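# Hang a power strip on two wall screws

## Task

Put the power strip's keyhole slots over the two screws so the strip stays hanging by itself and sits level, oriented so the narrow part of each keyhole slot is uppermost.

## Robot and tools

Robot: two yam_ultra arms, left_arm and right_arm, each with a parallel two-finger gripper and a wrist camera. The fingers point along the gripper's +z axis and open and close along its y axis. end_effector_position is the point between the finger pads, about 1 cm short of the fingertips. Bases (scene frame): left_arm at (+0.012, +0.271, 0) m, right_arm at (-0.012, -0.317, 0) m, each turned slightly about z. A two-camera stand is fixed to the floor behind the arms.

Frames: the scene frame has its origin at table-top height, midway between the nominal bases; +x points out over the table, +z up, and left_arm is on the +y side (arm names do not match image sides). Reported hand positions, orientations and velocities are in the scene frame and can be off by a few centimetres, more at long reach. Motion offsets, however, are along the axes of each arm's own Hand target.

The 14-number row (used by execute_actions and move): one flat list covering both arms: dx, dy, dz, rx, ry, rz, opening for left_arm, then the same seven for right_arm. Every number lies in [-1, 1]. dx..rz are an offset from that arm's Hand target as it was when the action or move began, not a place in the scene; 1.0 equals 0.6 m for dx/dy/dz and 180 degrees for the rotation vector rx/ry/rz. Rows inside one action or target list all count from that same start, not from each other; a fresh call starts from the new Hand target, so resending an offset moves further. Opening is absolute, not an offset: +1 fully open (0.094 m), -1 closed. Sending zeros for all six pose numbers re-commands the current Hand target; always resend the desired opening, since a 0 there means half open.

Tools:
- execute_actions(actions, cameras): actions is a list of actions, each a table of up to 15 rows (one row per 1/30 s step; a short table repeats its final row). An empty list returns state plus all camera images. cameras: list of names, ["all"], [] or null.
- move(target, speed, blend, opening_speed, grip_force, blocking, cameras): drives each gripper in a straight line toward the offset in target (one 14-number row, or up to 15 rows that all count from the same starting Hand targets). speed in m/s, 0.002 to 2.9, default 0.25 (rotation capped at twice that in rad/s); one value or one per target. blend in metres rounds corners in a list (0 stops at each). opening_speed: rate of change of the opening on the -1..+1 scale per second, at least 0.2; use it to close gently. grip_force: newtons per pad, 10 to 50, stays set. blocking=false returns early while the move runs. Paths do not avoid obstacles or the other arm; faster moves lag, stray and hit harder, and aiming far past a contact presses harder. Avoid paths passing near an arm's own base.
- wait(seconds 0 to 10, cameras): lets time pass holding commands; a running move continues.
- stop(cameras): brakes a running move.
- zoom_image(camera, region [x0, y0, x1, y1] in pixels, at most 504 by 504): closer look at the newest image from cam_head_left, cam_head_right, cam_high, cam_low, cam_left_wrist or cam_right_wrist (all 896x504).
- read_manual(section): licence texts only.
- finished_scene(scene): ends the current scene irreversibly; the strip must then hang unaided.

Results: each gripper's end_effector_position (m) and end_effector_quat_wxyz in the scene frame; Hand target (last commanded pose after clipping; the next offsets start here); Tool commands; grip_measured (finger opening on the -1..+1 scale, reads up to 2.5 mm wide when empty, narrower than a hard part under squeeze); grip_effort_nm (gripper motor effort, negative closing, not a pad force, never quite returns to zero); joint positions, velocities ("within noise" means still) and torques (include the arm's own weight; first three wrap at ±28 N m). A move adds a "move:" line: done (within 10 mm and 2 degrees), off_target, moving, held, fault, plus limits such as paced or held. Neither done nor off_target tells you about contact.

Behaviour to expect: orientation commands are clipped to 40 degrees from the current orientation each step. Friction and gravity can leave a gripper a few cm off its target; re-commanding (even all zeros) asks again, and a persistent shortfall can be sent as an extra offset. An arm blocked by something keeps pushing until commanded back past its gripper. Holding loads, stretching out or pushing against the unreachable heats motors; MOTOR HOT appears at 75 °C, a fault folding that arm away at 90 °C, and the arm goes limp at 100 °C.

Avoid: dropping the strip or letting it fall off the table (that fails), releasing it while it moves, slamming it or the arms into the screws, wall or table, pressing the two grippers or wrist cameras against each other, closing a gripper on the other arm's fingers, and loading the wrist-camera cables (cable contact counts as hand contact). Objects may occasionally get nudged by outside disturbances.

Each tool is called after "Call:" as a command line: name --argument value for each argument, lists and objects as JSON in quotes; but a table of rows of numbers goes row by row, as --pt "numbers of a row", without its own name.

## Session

Call:
execute_actions --actions '[]'

Scene clock: 0.00 s.
left_arm: end_effector_position=(+0.4199, +0.2842, +0.1035) grip_measured=+1.000 grip_effort_nm=n/a end_effector_quat_wxyz=(+0.562, -0.050, +0.822, +0.083) | right_arm: end_effector_position=(+0.3855, -0.3699, +0.0908) grip_measured=+1.000 grip_effort_nm=n/a end_effector_quat_wxyz=(+0.572, +0.074, +0.814, -0.073)
Joint positions: left_arm=[-0.075 1.538 0.452 0.707 -0.28 -0.023 0.094] | right_arm=[-0.023 1.58 0.374 0.861 0.136 0.012 0.094]
Joint velocities: within noise
Joint torques (N m): no reading
Heat: left arm: 38 °C; right arm: 28 °C.
Hand target: left_arm +0.4235, +0.2845, +0.1130; +0.571, -0.052, +0.815, +0.082 | right_arm +0.3901, -0.3701, +0.1026; +0.585, +0.074, +0.804, -0.073
Tool commands: left_gripper/opening=+1.0 right_gripper/opening=+1.0

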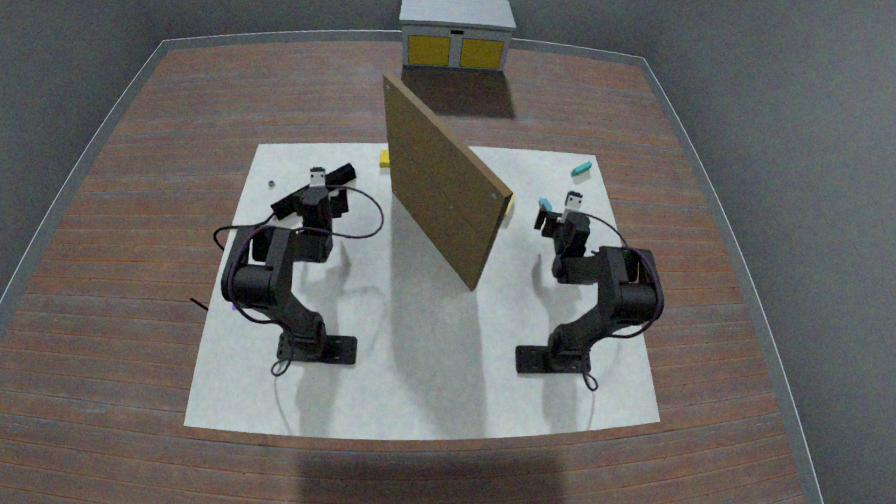

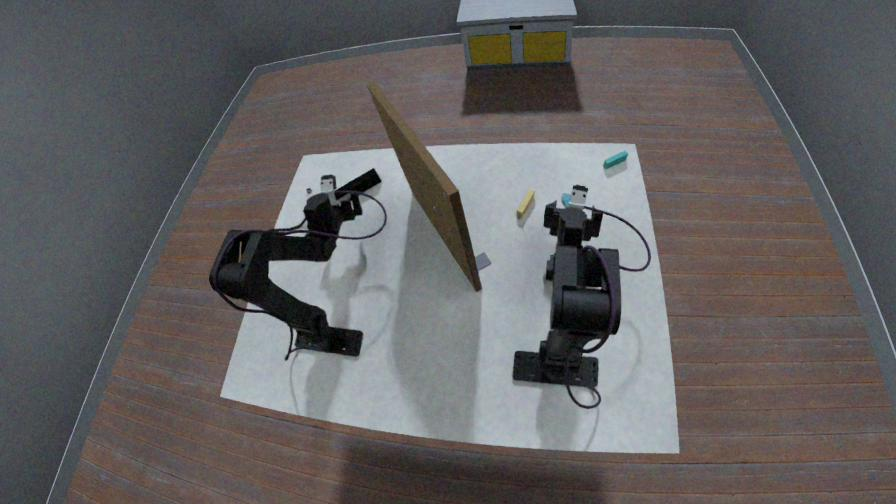

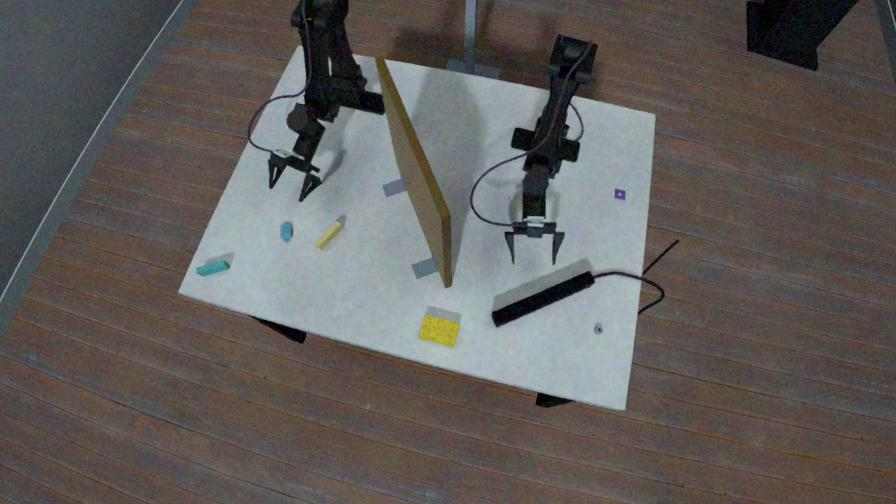

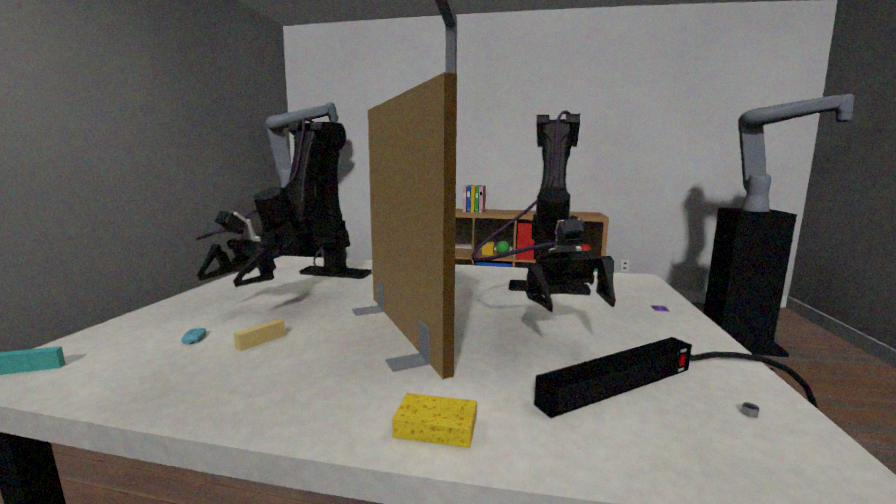

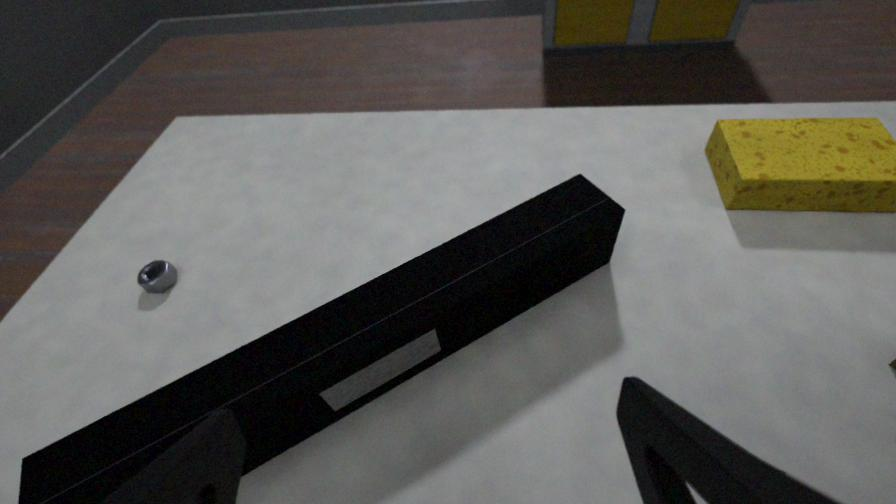

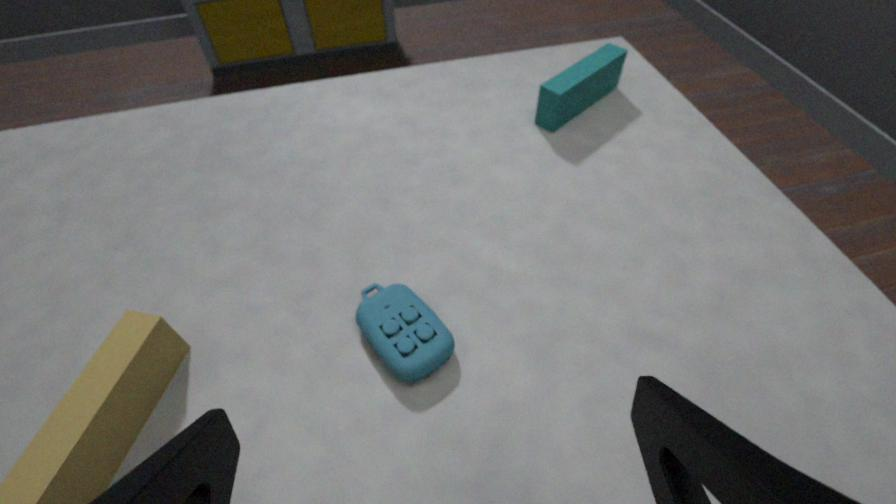

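Call:
zoom_image --camera "cam_low" --region '[500, 310, 840, 440]'

Call:
zoom_image --camera "cam_left_wrist" --region '[0, 150, 660, 504]'

Call:
zoom_image --camera "cam_left_wrist" --region '[200, 150, 660, 450]'

Call:
zoom_image --camera "cam_high" --region '[470, 220, 700, 350]'

Scaled by 1.482.

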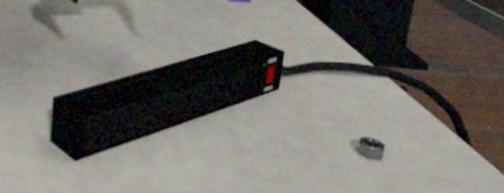

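Region (0, 150, 660, 504) is 660x354 pixels. A region can be at most 504 by 504 pixels.

Scaled by 1.096.

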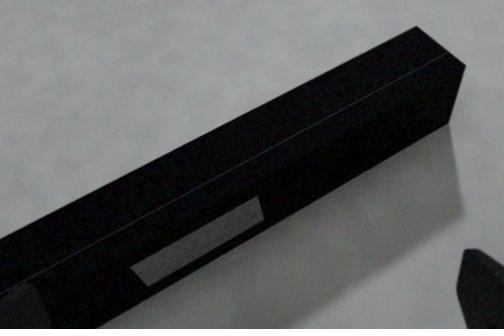

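Scaled by 2.191.

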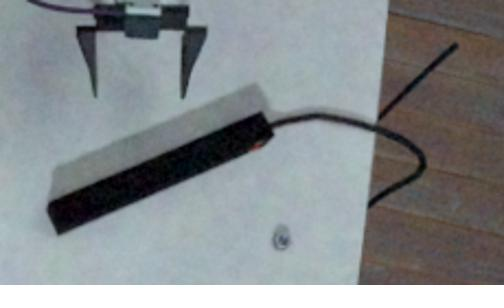

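Call:
move --target '[-0.1885,0.0515,-0.339,0,0,0,1,0,0,0,0,0,0,1]' --cameras '["cam_left_wrist"]'

Scene clock: 43.80 s.
left_arm: end_effector_position=(+0.2732, +0.2716, +0.2824) grip_measured=+1.000 grip_effort_nm=-0.02 end_effector_quat_wxyz=(+0.575, -0.047, +0.813, +0.077) | right_arm: end_effector_position=(+0.3855, -0.3699, +0.0908) grip_measured=+1.000 grip_effort_nm=0.02 end_effector_quat_wxyz=(+0.572, +0.074, +0.814, -0.073)
Joint positions: left_arm=[-0.319 0.601 0.767 -0.547 -0.495 -0.113 0.094] | right_arm=[-0.023 1.58 0.374 0.861 0.136 0.012 0.094]
Joint torques (N m): left_arm=[-0.58 0.38 9.84 0.99 -0.32 -0.17] | right_arm=[-0.09 -5.59 5.15 1.98 0.04 0.01]
Heat: left arm: 40 °C; right arm: 33 °C.
Hand target: left_arm +0.2692, +0.2744, +0.2896; +0.571, -0.053, +0.815, +0.082 | right_arm +0.3901, -0.3701, +0.1026; +0.585, +0.074, +0.804, -0.073
Off the commanded pose: left_arm 0.009 m, 1 deg | right_arm 0.013 m, 2 deg.
move: off_target (right_arm)
Images, in order (width x height): cam_left_wrist 896x504.

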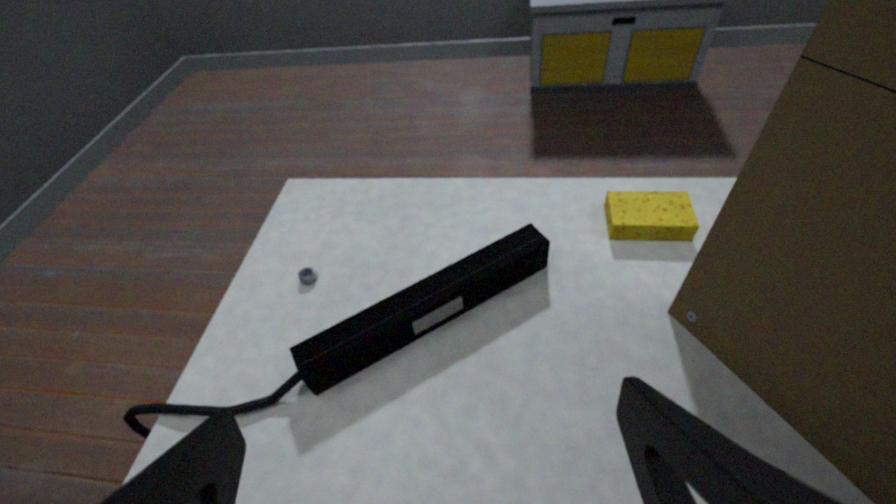

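Call:
move --target '[-0.0533,-0.1925,-0.0937,0.3878,-0.2067,-0.0223,1,0,0,0,0,0,0,1]' --cameras '["all"]'

Scene clock: 93.07 s.
left_arm: end_effector_position=(+0.2558, +0.1534, +0.3294) grip_measured=+1.000 grip_effort_nm=-0.02 end_effector_quat_wxyz=(+0.716, +0.265, +0.511, -0.395) | right_arm: end_effector_position=(+0.3855, -0.3699, +0.0908) grip_measured=+1.000 grip_effort_nm=0.02 end_effector_quat_wxyz=(+0.572, +0.074, +0.814, -0.073)
Joint positions: left_arm=[0.167 0.98 0.268 1.412 1.021 -0.649 0.094] | right_arm=[-0.023 1.58 0.374 0.861 0.136 0.012 0.094]
Joint torques (N m): left_arm=[-0.44 -0.95 5.3 1.17 -0.21 -0.15] | right_arm=[-0.14 -5.53 5.35 2 0.03 0.01]
Heat: left arm: 43 °C; right arm: 36 °C.
Hand target: left_arm +0.2490, +0.1499, +0.3299; +0.716, +0.279, +0.502, -0.397 | right_arm +0.3901, -0.3701, +0.1026; +0.585, +0.074, +0.804, -0.073
Off the commanded pose: left_arm 0.008 m, 2 deg | right_arm 0.013 m, 2 deg.
move: off_target (right_arm)

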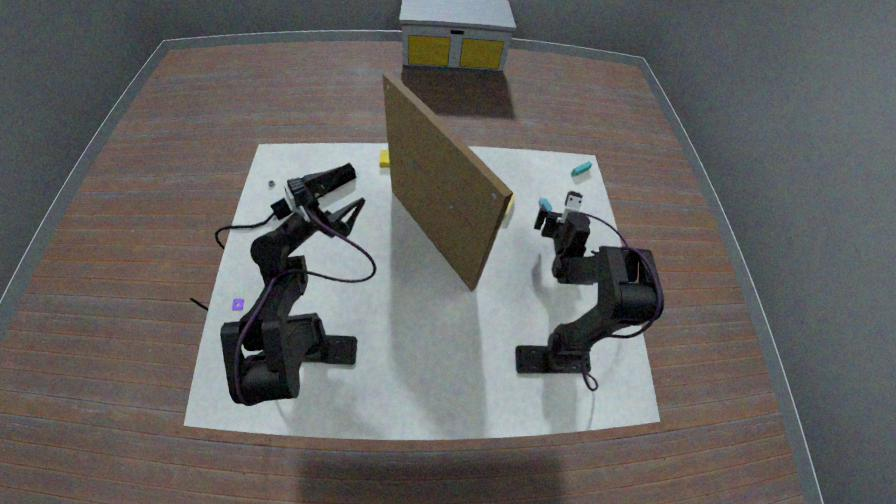

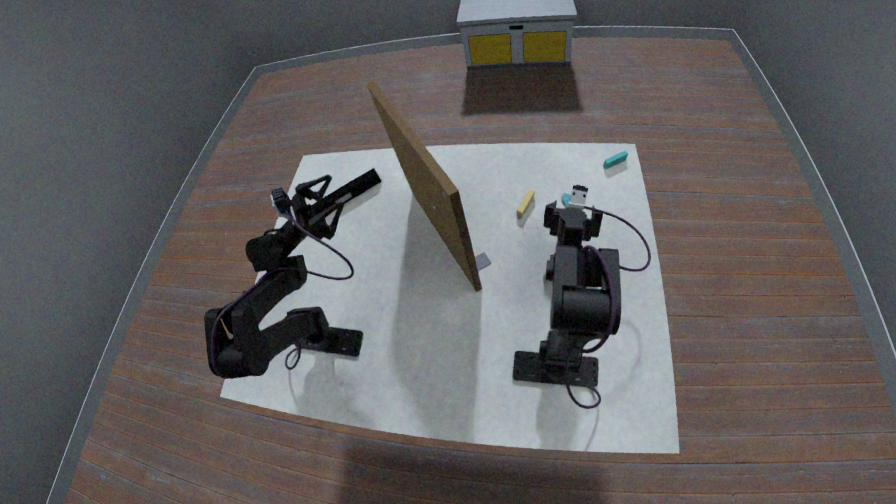

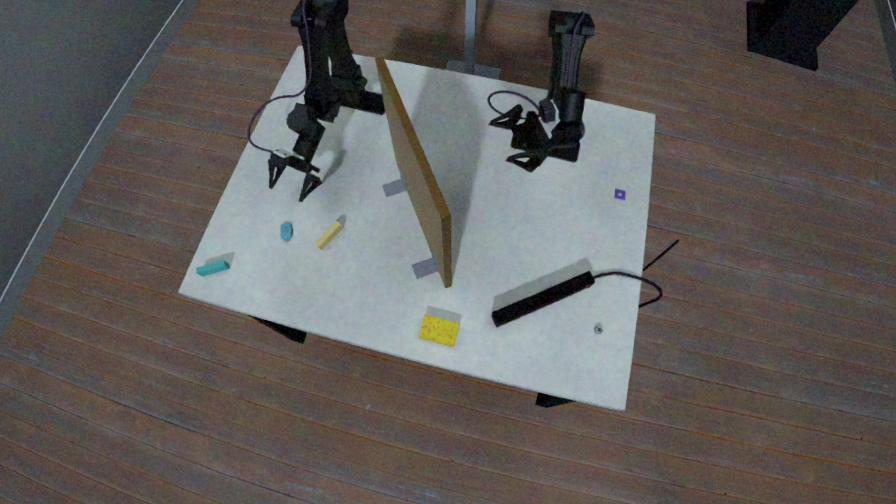

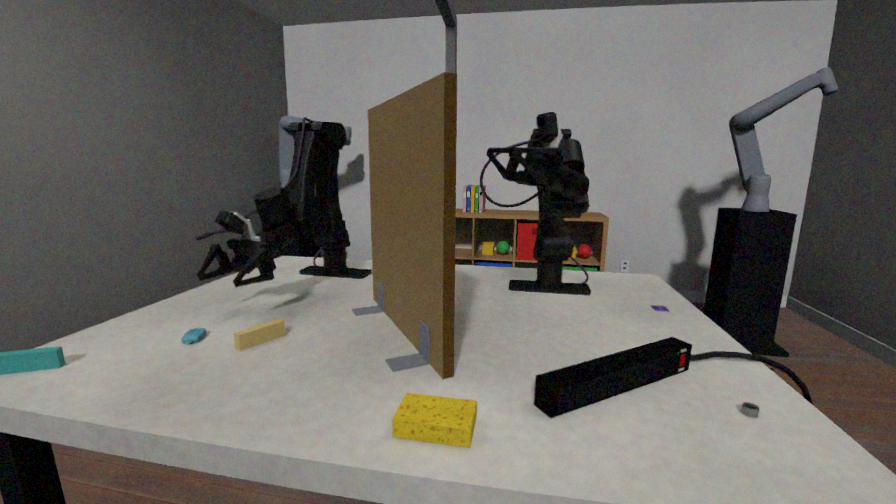

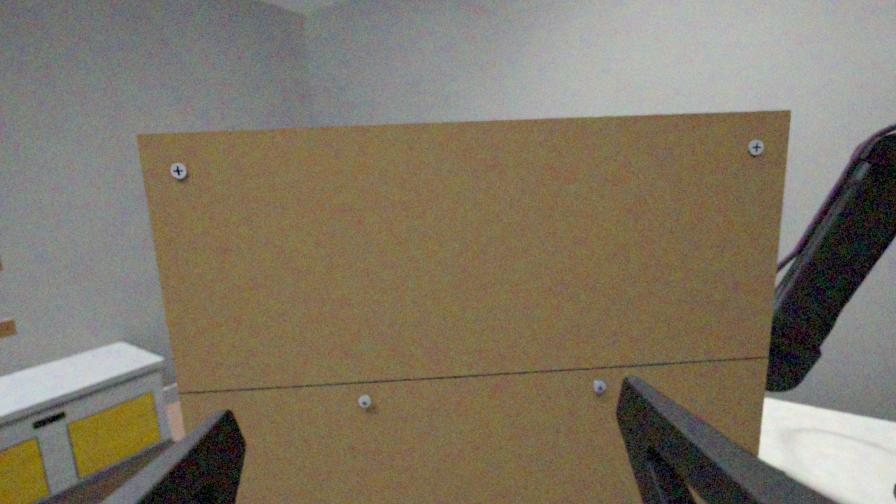

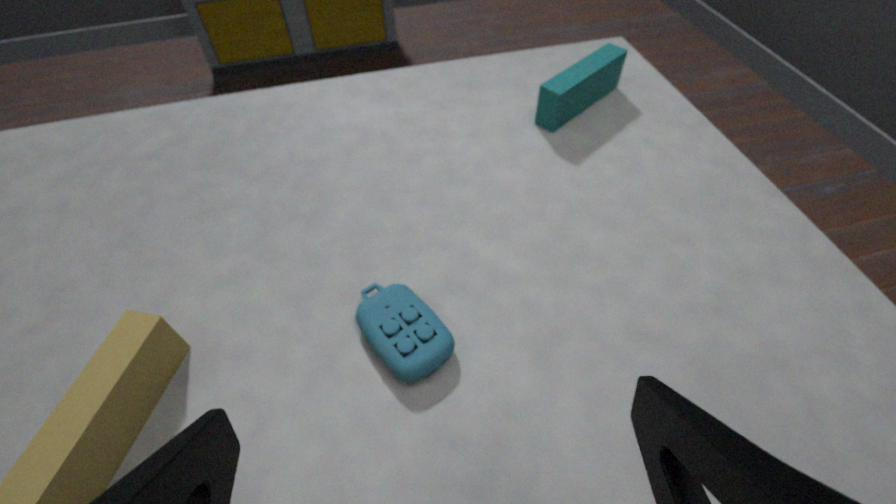

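Call:
move --target '[0.171,-0.0265,0.03,0,0,0,1,0,0,0,0,0,0,1]' --cameras '["cam_left_wrist"]'

Call:
zoom_image --camera "cam_left_wrist" --region '[248, 100, 752, 380]'

Scene clock: 116.80 s.
left_arm: end_effector_position=(+0.2675, +0.0963, +0.2255) grip_measured=+1.000 grip_effort_nm=-0.02 end_effector_quat_wxyz=(+0.672, +0.276, +0.566, -0.389) | right_arm: end_effector_position=(+0.3855, -0.3699, +0.0908) grip_measured=+1.000 grip_effort_nm=0.02 end_effector_quat_wxyz=(+0.572, +0.074, +0.814, -0.073)
Joint positions: left_arm=[-0.169 1.273 0.096 1.468 0.77 -0.277 0.094] | right_arm=[-0.023 1.58 0.374 0.861 0.136 0.012 0.094]
Joint torques (N m): left_arm=[-0.64 -1.69 4.56 2.2 -0.23 0.07] | right_arm=[-0.1 -5.6 5.19 2.03 0.05 -0.01]
Heat: left arm: 41 °C; right arm: 37 °C.
Hand target: left_arm +0.2630, +0.0974, +0.2396; +0.716, +0.279, +0.502, -0.397 | right_arm +0.3901, -0.3701, +0.1026; +0.585, +0.074, +0.804, -0.073
Off the commanded pose: left_arm 0.015 m, 9 deg | right_arm 0.013 m, 2 deg.
joint sent to its limit (left arm) — joint 4 (wrist pitch), upper limit. The joint targets are off in orientation, not in position.
move: off_target (left_arm, right_arm)
Images, in order (width x height): cam_left_wrist 896x504.

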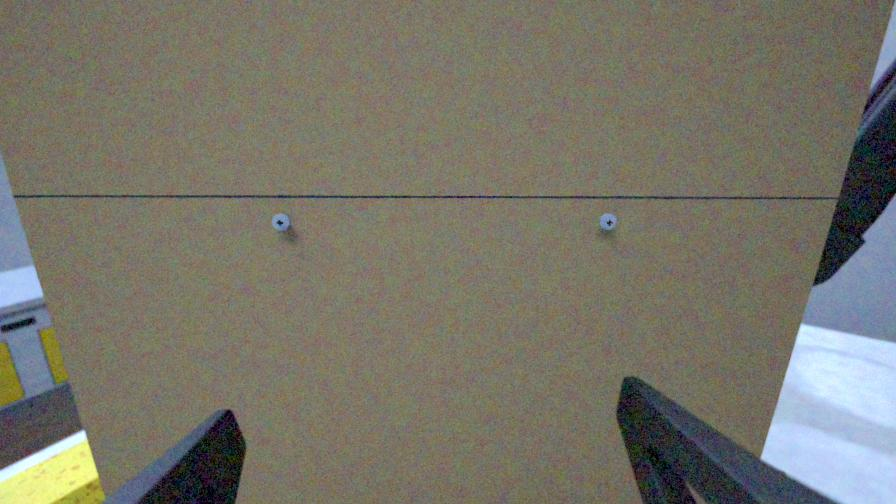

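Scaled by 1.000.

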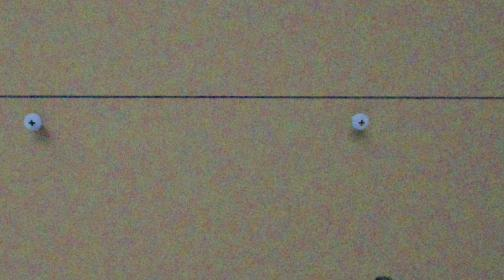

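Call:
move --target '[0.2115,0.3068,-0.2083,-0.527,0.1051,0.0687,1,0,0,0,0,0,0,1]' --cameras '["cam_left_wrist","cam_high","cam_low"]'

Call:
zoom_image --camera "cam_left_wrist" --region '[200, 100, 648, 352]'

Scene clock: 156.93 s.
left_arm: end_effector_position=(+0.3784, +0.2558, +0.0820) grip_measured=+1.000 grip_effort_nm=-0.03 end_effector_quat_wxyz=(+0.648, -0.228, +0.698, +0.203) | right_arm: end_effector_position=(+0.3855, -0.3699, +0.0908) grip_measured=+1.000 grip_effort_nm=0.02 end_effector_quat_wxyz=(+0.572, +0.074, +0.814, -0.073)
Joint positions: left_arm=[-0.485 2.02 0.396 1.445 -1.116 -0.174 0.094] | right_arm=[-0.023 1.58 0.374 0.861 0.136 0.012 0.094]
Joint torques (N m): left_arm=[0.58 -5.04 3.93 0.88 -0.36 -0.25] | right_arm=[-0.05 -5.6 5.22 2 0.03 -0.02]
Heat: left arm: 40 °C; right arm: 38 °C.
Hand target: left_arm +0.3801, +0.2577, +0.0777; +0.641, -0.234, +0.699, +0.214 | right_arm +0.3901, -0.3701, +0.1026; +0.585, +0.074, +0.804, -0.073
Off the commanded pose: left_arm 0.005 m, 2 deg | right_arm 0.013 m, 2 deg.
move: off_target (right_arm)
Images, in order (width x height): cam_high 896x504, cam_low 896x504, cam_left_wrist 896x504.

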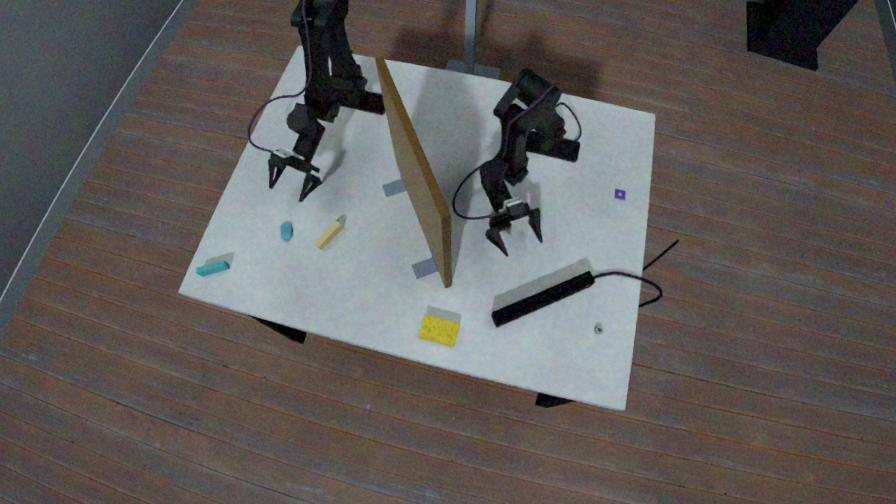

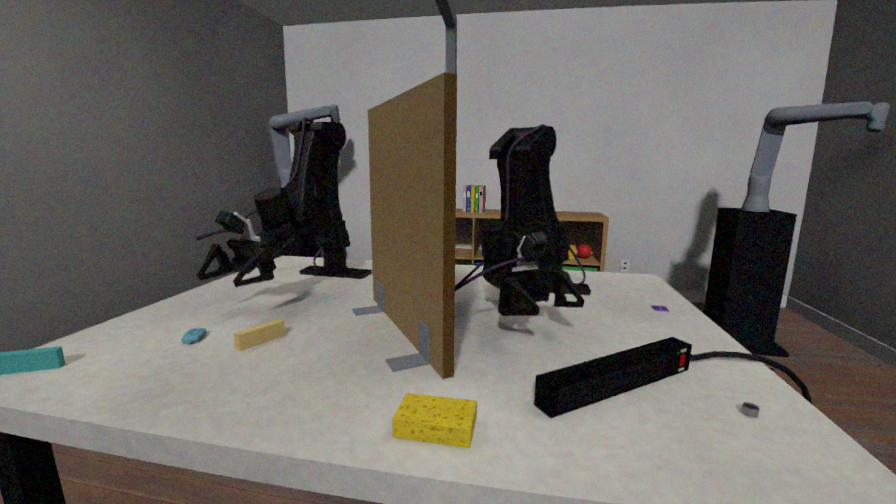

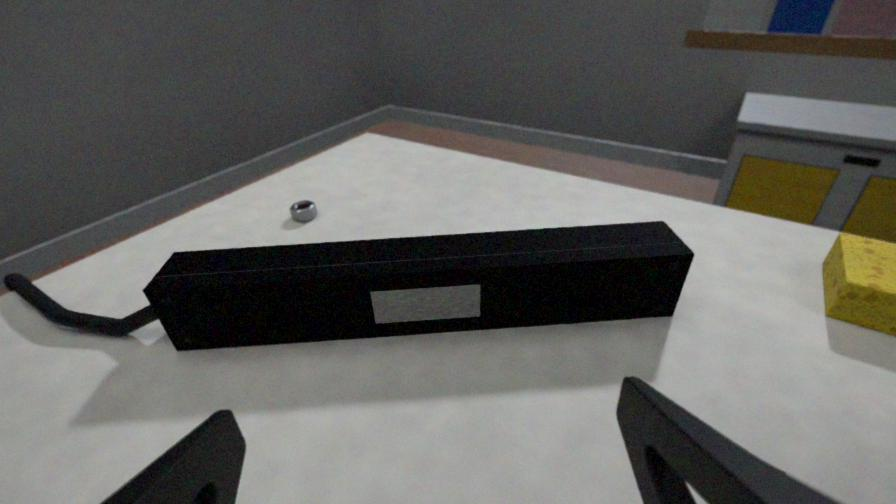

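Scaled by 1.125.

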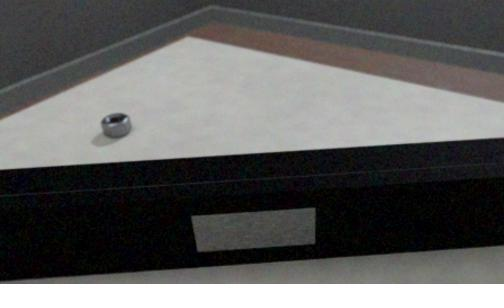

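Call:
zoom_image --camera "cam_left_wrist" --region '[150, 240, 370, 350]'

Call:
zoom_image --camera "cam_left_wrist" --region '[470, 230, 690, 340]'

Scaled by 2.291.

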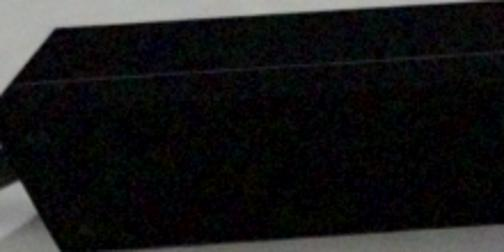

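Scaled by 2.291.

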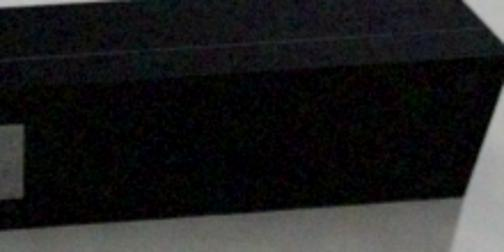

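Call:
move --pt "-0.1577 0.0092 0.0352 0.3678 0.3625 0.4015 1 0 0 0 0 0 0 1" --pt "-0.0927 0.0028 0.2155 0.3678 0.3625 0.4015 1 0 0 0 0 0 0 1" --blend 0.03 --cameras '["cam_left_wrist","cam_high"]'

Scene clock: 236.10 s.
left_arm: end_effector_position=(+0.4869, +0.3404, +0.1200) grip_measured=+1.000 grip_effort_nm=-0.03 end_effector_quat_wxyz=(+0.034, +0.446, +0.894, +0.025) | right_arm: end_effector_position=(+0.3855, -0.3699, +0.0908) grip_measured=+1.000 grip_effort_nm=0.02 end_effector_quat_wxyz=(+0.572, +0.074, +0.814, -0.073)
Joint positions: left_arm=[0.16 2.425 2.497 -1.559 -0.002 1.068 0.094] | right_arm=[-0.023 1.58 0.374 0.861 0.136 0.012 0.094]
Joint torques (N m): left_arm=[-0.36 -9.69 8.39 -0.13 0.04 0.16] | right_arm=[-0.12 -5.65 5.31 2.01 0.05 0.01]
Heat: left arm: 39 °C; right arm: 40 °C.
Hand target: left_arm +0.4858, +0.3396, +0.1217; +0.000, +0.453, +0.891, -0.001 | right_arm +0.3901, -0.3701, +0.1026; +0.585, +0.074, +0.804, -0.073
Off the commanded pose: left_arm 0.002 m, 5 deg | right_arm 0.013 m, 2 deg.
joint sent to its limit (left arm) — joint 4 (wrist pitch), lower limit. The joint targets are off in position and orientation.
move: off_target (left_arm, right_arm)
Images, in order (width x height): cam_high 896x504, cam_left_wrist 896x504.

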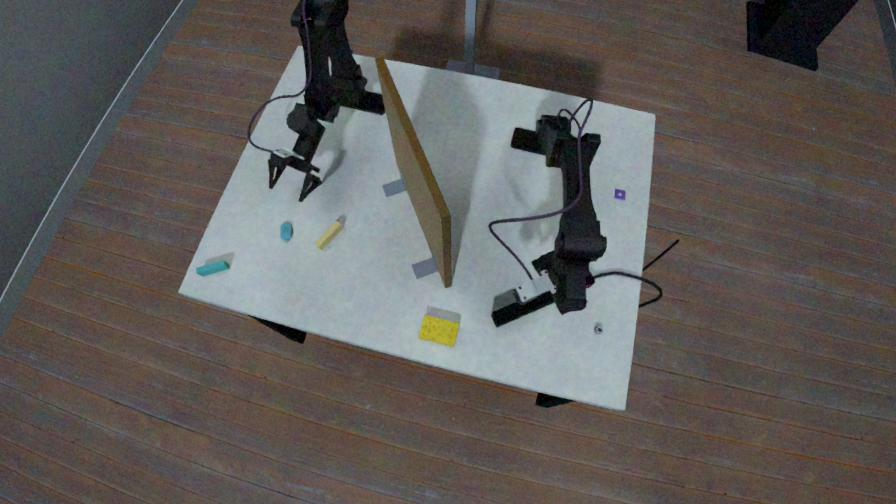

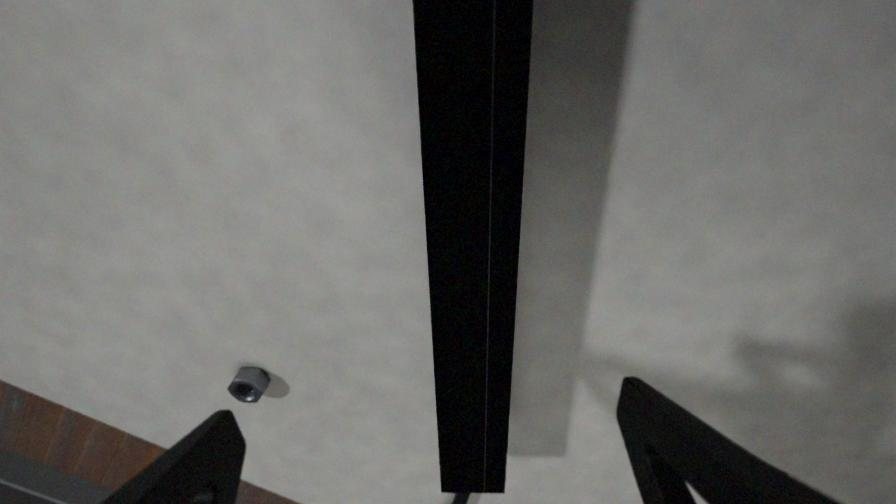

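Call:
move --target '[0,0,0.1595,0,0,0,1,0,0,0,0,0,0,1]' --speed 0.15 --cameras '["cam_left_wrist","cam_low"]'

Scene clock: 244.93 s.
left_arm: end_effector_position=(+0.4828, +0.3398, +0.0358) grip_measured=+1.000 grip_effort_nm=-0.03 end_effector_quat_wxyz=(+0.001, +0.447, +0.895, +0.001) | right_arm: end_effector_position=(+0.3855, -0.3699, +0.0908) grip_measured=+1.000 grip_effort_nm=0.02 end_effector_quat_wxyz=(+0.572, +0.074, +0.814, -0.073)
Joint positions: left_arm=[0.16 2.449 2.206 -1.325 -0.002 1.068 0.094] | right_arm=[-0.023 1.58 0.374 0.861 0.136 0.012 0.094]
Joint torques (N m): left_arm=[-0.42 -9.58 5.76 0.26 0.01 0.16] | right_arm=[0.02 -5.56 5.14 2 0.03 0.03]
Heat: left arm: 40 °C; right arm: 40 °C.
Hand target: left_arm +0.4857, +0.3395, +0.0260; +0.000, +0.453, +0.891, -0.001 | right_arm +0.3901, -0.3701, +0.1026; +0.585, +0.074, +0.804, -0.073
Off the commanded pose: left_arm 0.010 m, 1 deg | right_arm 0.013 m, 2 deg.
move: off_target (right_arm)
Images, in order (width x height): cam_low 896x504, cam_left_wrist 896x504.

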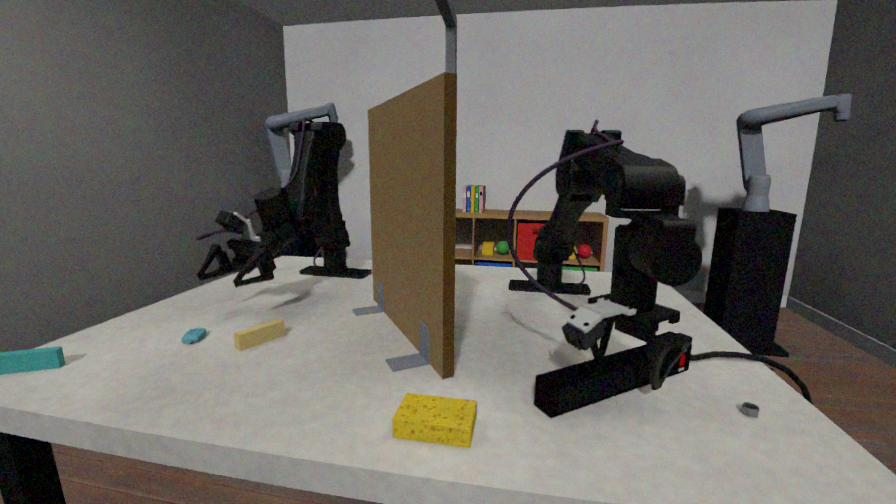

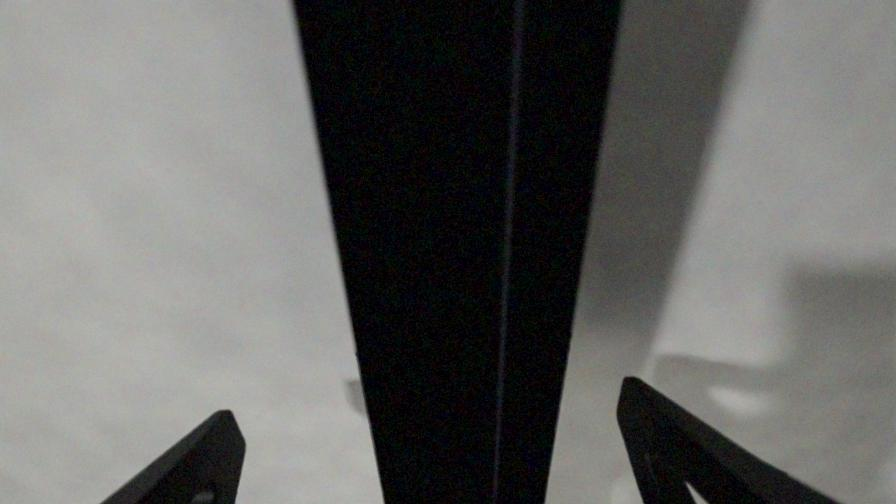

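Call:
move --target '[0,-0.0083,0.02,0,0,0,1,0,0,0,0,0,0,1]' --speed 0.1

Call:
move --target '[0,0,0,0,0,0,-0.55,0,0,0,0,0,0,1]' --opening_speed 0.6 --cameras '["cam_left_wrist"]'

Scene clock: 252.73 s.
left_arm: end_effector_position=(+0.4787, +0.3392, +0.0164) grip_measured=+1.000 grip_effort_nm=-0.03 end_effector_quat_wxyz=(-0.005, +0.447, +0.895, -0.002) | right_arm: end_effector_position=(+0.3855, -0.3699, +0.0908) grip_measured=+1.000 grip_effort_nm=0.02 end_effector_quat_wxyz=(+0.572, +0.074, +0.814, -0.073)
Joint positions: left_arm=[0.16 2.449 2.129 -1.261 -0.002 1.068 0.094] | right_arm=[-0.023 1.58 0.374 0.861 0.136 0.012 0.094]
Joint torques (N m): left_arm=[-0.81 -10.99 5.26 0.15 0.03 0.11] | right_arm=[-0.08 -5.67 5.26 2.02 0.02 0.03]
Heat: left arm: 40 °C; right arm: 40 °C.
Hand target: left_arm +0.4816, +0.3366, +0.0140; +0.000, +0.453, +0.891, -0.001 | right_arm +0.3901, -0.3701, +0.1026; +0.585, +0.074, +0.804, -0.073
Off the commanded pose: left_arm 0.005 m, 1 deg | right_arm 0.013 m, 2 deg.
move: off_target (right_arm)

Scene clock: 255.83 s.
left_arm: end_effector_position=(+0.4789, +0.3385, +0.0164) grip_measured=-0.290 grip_effort_nm=-1.05 end_effector_quat_wxyz=(-0.005, +0.448, +0.894, -0.002) | right_arm: end_effector_position=(+0.3855, -0.3699, +0.0908) grip_measured=+1.000 grip_effort_nm=0.02 end_effector_quat_wxyz=(+0.572, +0.074, +0.814, -0.073)
Joint positions: left_arm=[0.158 2.449 2.129 -1.261 -0.002 1.069 0.033] | right_arm=[-0.023 1.58 0.374 0.861 0.136 0.012 0.094]
Joint torques (N m): left_arm=[-0.64 -10.89 5.24 0.18 0.02 0.09] | right_arm=[-0.06 -5.59 5.18 1.99 0.09 0]
Heat: left arm: 39 °C; right arm: 41 °C.
Hand target: left_arm +0.4816, +0.3365, +0.0140; +0.000, +0.453, +0.891, -0.001 | right_arm +0.3901, -0.3701, +0.1026; +0.585, +0.074, +0.804, -0.073
Off the commanded pose: left_arm 0.004 m, 1 deg | right_arm 0.013 m, 2 deg.
move: off_target (right_arm)
Images, in order (width x height): cam_left_wrist 896x504.

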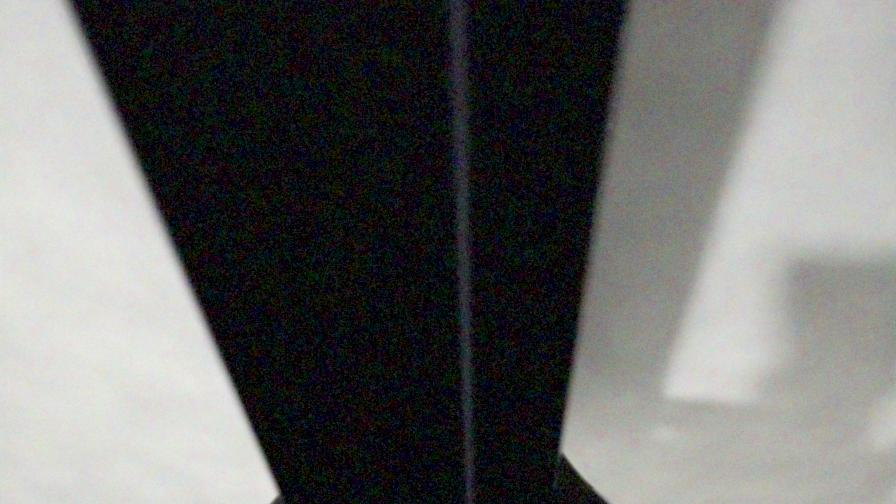

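Call:
move --pt "0 0 -0.1 0 0 0 -0.55 0 0 0 0 0 0 1" --pt "0.016 -0.05 -0.35 0 0 0 -0.55 0 0 0 0 0 0 1" --pt "0.016 -0.05 -0.4 0 0 -0.5 -0.55 0 0 0 0 0 0 1" --speed '[0.1,0.2,0.4]' --blend '[0.02,0.03,0]' --cameras '["all"]'

Scene clock: 267.40 s.
left_arm: end_effector_position=(+0.4590, +0.3485, +0.2174) grip_measured=-0.290 grip_effort_nm=-1.05 end_effector_quat_wxyz=(+0.138, -0.264, +0.954, +0.028) | right_arm: end_effector_position=(+0.3855, -0.3699, +0.0908) grip_measured=+1.000 grip_effort_nm=0.02 end_effector_quat_wxyz=(+0.572, +0.074, +0.814, -0.073)
Joint positions: left_arm=[0.151 2.155 2.408 -1.557 -0.092 -0.394 0.033] | right_arm=[-0.023 1.58 0.374 0.861 0.136 0.012 0.094]
Joint torques (N m): left_arm=[-1.01 -14.17 8.44 0.19 0.7 -1.05] | right_arm=[-0.05 -5.63 5.23 2.02 0.05 0.02]
Heat: left arm: 39 °C; right arm: 41 °C.
Hand target: left_arm +0.4520, +0.3268, +0.2541; -0.001, -0.310, +0.951, +0.000 | right_arm +0.3901, -0.3701, +0.1026; +0.585, +0.074, +0.804, -0.073
Off the commanded pose: left_arm 0.043 m, 17 deg | right_arm 0.013 m, 2 deg.
joint sent to its limit (left arm) — joint 4 (wrist pitch), lower limit. The joint targets are off in position and orientation.
move: off_target (left_arm, right_arm)

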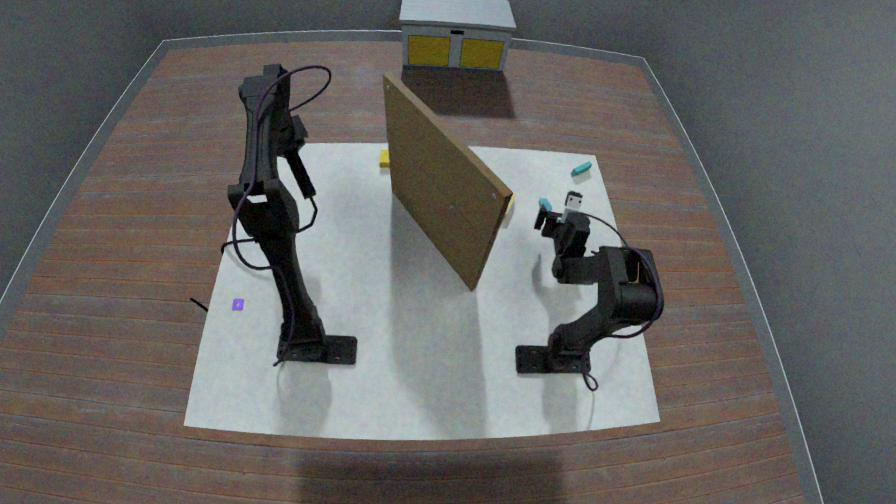

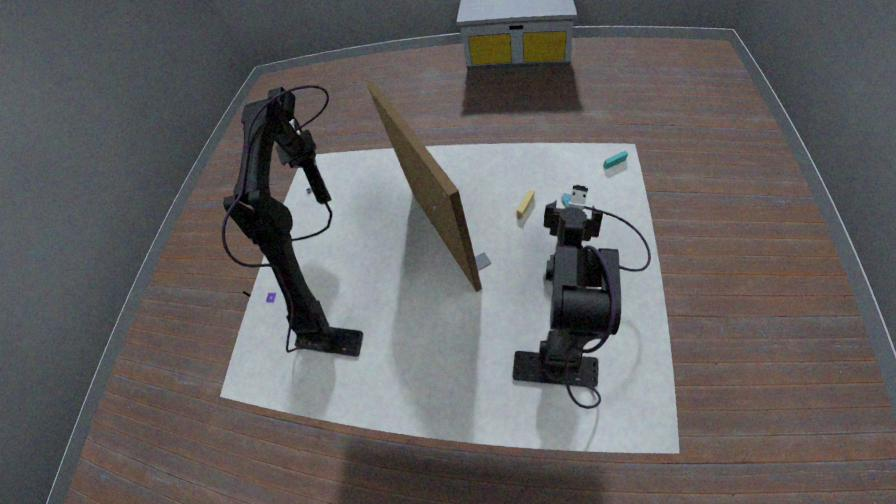

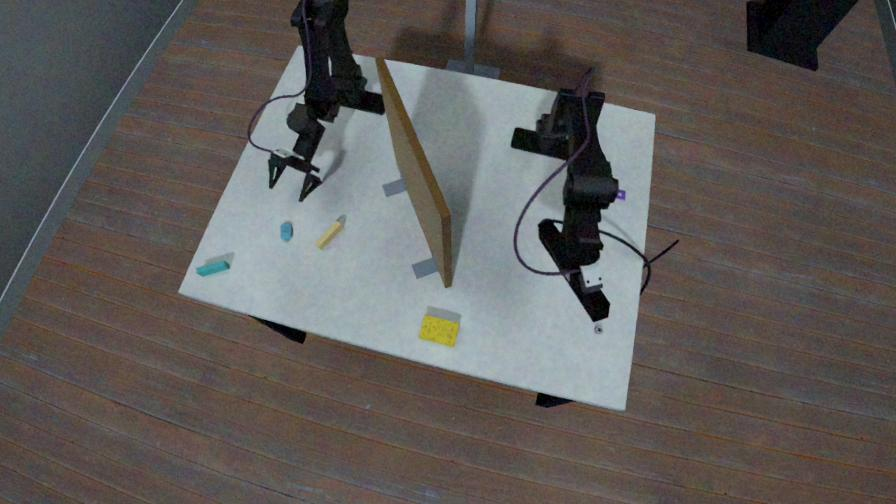

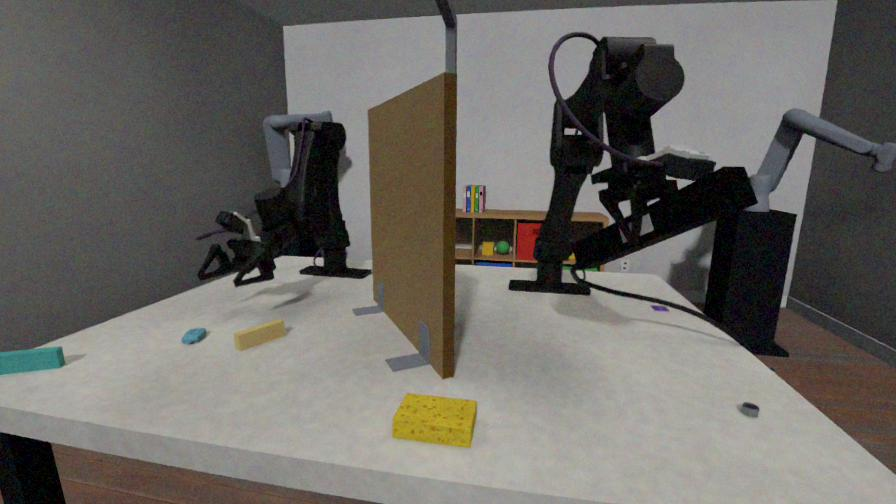

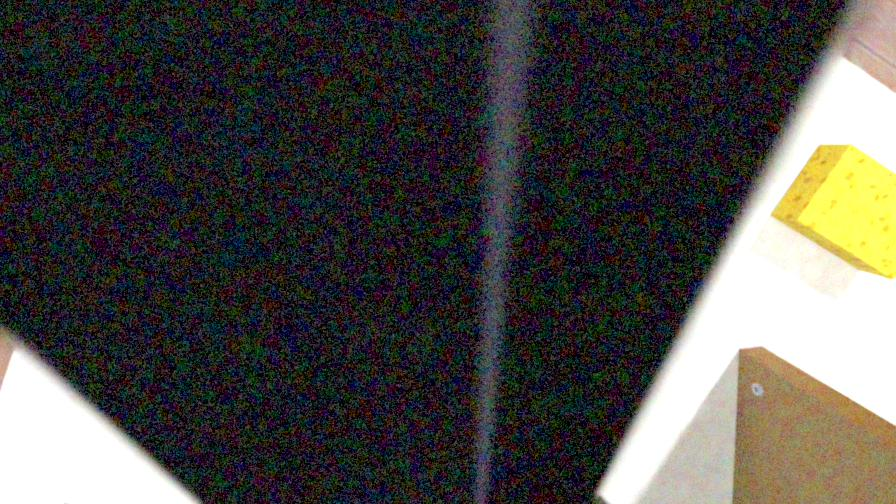

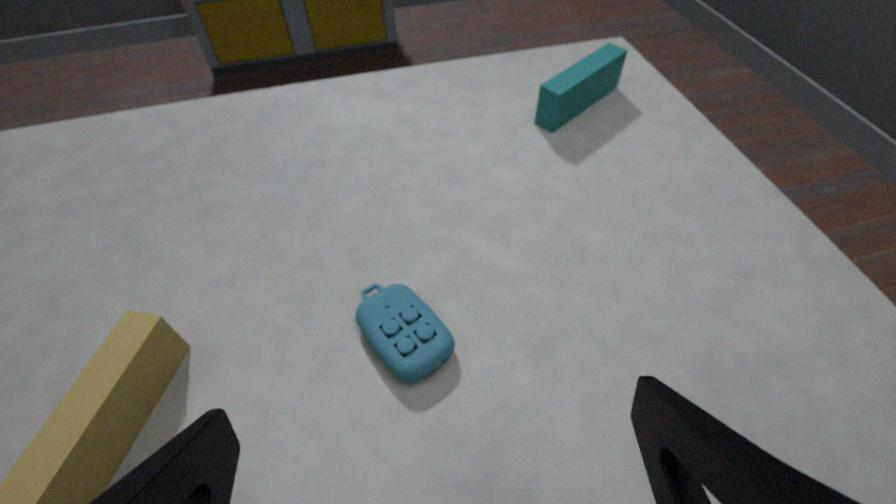

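Call:
zoom_image --camera "cam_low" --region '[560, 140, 770, 290]'

Call:
zoom_image --camera "cam_high" --region '[520, 205, 630, 330]'

Scaled by 2.400.

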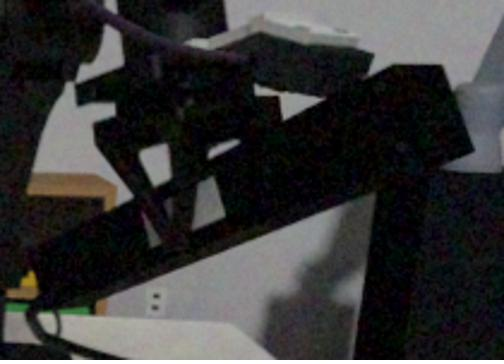

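Scaled by 4.032.

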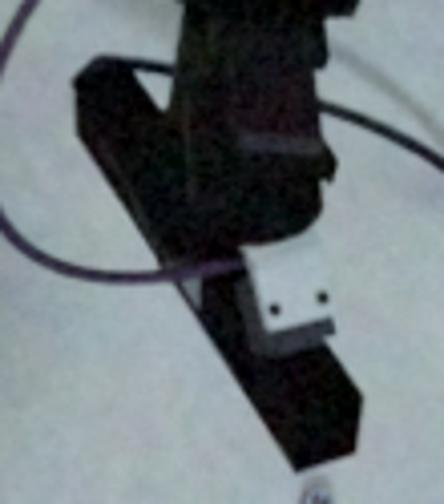

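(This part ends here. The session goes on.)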